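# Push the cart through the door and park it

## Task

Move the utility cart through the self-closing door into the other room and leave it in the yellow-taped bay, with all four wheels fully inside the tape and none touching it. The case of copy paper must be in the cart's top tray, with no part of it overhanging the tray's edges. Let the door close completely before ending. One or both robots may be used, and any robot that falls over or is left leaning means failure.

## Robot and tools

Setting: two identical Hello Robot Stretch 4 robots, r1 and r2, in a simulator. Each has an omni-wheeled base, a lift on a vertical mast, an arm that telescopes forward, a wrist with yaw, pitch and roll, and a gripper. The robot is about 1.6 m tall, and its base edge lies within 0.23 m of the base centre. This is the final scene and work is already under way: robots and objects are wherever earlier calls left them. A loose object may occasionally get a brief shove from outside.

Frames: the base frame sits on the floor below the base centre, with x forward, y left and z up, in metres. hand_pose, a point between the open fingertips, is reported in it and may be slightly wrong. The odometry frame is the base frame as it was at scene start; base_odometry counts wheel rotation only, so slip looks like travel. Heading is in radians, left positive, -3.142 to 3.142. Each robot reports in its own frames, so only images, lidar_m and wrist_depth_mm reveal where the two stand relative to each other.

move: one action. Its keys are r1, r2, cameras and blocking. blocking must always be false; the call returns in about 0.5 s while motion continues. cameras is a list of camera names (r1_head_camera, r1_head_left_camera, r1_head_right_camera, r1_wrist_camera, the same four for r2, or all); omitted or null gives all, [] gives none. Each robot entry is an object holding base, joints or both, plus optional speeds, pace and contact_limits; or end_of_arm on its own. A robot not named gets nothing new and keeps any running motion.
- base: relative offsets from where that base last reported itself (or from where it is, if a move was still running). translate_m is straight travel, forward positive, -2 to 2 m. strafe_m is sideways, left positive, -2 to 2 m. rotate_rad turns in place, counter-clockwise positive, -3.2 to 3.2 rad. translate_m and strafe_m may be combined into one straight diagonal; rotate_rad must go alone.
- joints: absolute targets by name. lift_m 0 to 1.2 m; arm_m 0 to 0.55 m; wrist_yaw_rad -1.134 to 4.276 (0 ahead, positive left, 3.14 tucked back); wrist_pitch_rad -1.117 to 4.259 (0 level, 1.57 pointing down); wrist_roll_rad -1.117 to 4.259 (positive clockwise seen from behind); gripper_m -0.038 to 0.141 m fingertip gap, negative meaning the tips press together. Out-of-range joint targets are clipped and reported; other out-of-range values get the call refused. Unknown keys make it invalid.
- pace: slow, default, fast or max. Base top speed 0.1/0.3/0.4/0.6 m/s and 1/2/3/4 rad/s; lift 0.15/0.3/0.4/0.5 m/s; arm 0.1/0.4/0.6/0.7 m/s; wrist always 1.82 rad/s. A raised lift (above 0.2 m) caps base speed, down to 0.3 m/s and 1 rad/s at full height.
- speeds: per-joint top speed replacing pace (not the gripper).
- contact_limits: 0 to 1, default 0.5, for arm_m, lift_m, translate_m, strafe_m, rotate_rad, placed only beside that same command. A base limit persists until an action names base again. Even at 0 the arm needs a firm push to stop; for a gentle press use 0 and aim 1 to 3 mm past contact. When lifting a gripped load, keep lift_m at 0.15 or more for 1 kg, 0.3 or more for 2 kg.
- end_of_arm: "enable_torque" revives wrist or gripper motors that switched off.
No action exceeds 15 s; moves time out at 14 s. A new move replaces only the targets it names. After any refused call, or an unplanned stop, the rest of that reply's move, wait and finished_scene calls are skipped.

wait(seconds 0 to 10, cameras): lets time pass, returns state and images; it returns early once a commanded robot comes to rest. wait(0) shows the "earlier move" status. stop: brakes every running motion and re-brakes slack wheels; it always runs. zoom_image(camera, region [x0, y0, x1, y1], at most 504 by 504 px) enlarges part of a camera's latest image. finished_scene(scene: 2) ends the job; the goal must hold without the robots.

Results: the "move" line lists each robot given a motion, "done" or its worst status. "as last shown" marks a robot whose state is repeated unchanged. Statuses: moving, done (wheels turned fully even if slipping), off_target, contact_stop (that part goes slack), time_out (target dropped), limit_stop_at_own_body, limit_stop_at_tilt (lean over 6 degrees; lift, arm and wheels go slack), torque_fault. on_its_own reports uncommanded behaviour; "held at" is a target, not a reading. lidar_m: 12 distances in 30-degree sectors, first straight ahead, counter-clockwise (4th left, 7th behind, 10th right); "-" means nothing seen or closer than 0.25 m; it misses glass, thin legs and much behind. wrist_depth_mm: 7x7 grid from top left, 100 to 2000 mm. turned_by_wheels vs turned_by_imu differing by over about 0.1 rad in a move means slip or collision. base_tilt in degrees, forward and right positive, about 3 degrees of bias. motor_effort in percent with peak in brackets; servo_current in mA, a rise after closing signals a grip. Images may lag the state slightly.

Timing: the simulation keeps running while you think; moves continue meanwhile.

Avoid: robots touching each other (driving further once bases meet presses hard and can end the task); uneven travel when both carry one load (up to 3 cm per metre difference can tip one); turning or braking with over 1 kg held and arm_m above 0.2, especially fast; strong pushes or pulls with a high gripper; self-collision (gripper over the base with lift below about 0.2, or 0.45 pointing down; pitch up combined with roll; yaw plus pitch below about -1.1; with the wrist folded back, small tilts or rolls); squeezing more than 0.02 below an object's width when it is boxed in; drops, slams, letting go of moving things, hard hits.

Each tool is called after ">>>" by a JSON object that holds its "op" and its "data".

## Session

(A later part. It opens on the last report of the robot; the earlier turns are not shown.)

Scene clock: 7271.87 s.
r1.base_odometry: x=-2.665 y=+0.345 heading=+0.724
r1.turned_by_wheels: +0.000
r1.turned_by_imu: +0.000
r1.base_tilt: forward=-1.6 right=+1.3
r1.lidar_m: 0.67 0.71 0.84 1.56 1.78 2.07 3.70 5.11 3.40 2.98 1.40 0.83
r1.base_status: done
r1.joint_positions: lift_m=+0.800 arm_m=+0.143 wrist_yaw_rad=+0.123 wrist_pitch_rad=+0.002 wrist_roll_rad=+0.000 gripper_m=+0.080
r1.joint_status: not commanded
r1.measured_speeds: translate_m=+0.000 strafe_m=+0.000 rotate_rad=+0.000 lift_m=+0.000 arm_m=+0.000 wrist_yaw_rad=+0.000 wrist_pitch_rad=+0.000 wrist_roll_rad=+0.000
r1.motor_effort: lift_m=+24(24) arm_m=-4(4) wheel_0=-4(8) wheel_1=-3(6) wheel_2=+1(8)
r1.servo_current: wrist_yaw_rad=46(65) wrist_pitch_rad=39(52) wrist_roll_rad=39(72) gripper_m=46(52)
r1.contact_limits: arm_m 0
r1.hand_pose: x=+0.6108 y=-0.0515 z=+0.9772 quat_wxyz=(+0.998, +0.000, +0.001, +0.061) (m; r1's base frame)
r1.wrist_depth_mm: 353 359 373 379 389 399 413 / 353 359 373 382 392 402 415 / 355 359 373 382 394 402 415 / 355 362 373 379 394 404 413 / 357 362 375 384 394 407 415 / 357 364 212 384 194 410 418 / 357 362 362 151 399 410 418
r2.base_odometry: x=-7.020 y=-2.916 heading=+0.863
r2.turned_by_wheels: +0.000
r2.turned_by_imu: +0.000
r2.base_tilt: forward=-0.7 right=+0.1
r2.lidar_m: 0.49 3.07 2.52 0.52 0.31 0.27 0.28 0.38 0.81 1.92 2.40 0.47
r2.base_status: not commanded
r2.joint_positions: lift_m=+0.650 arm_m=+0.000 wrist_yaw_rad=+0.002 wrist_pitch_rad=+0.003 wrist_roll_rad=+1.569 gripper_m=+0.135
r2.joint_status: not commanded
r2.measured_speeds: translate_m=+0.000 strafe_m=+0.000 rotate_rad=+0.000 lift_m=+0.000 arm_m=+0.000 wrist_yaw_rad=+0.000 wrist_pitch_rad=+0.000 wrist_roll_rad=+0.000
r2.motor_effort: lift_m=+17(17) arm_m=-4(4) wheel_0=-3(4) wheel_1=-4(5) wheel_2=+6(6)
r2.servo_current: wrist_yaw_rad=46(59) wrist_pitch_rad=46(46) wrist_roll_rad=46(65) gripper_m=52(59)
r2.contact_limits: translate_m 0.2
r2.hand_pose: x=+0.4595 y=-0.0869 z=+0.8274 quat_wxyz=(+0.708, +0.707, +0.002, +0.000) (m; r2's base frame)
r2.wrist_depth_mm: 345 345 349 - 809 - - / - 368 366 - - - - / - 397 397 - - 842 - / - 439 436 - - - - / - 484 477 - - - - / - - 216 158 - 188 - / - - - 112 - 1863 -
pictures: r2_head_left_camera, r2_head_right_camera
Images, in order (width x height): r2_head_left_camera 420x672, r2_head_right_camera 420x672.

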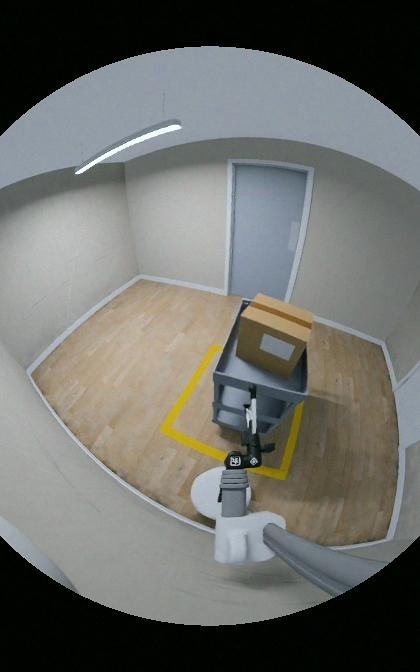

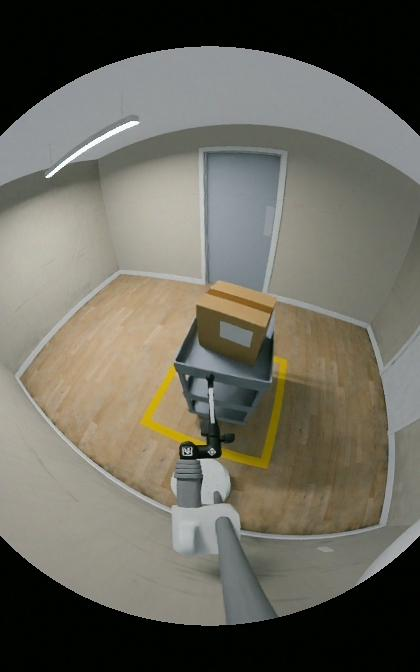

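>>> {"op": "zoom_image", "data": {"camera": "r2_head_left_camera", "region": [150, 270, 330, 490]}}

>>> {"op": "zoom_image", "data": {"camera": "r2_head_right_camera", "region": [130, 270, 310, 490]}}

Scaled by 2.291 from the camera's 420x672 image, which has a finer 600x960 frame.

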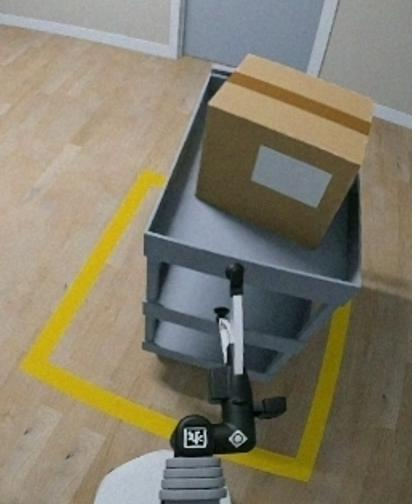

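Scaled by 2.291 from the camera's 420x672 image, which has a finer 600x960 frame.

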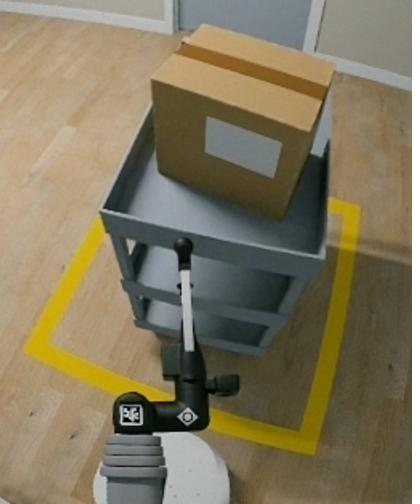

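>>> {"op": "finished_scene", "data": {"scene": 2}}

The scene is finished: the task was done.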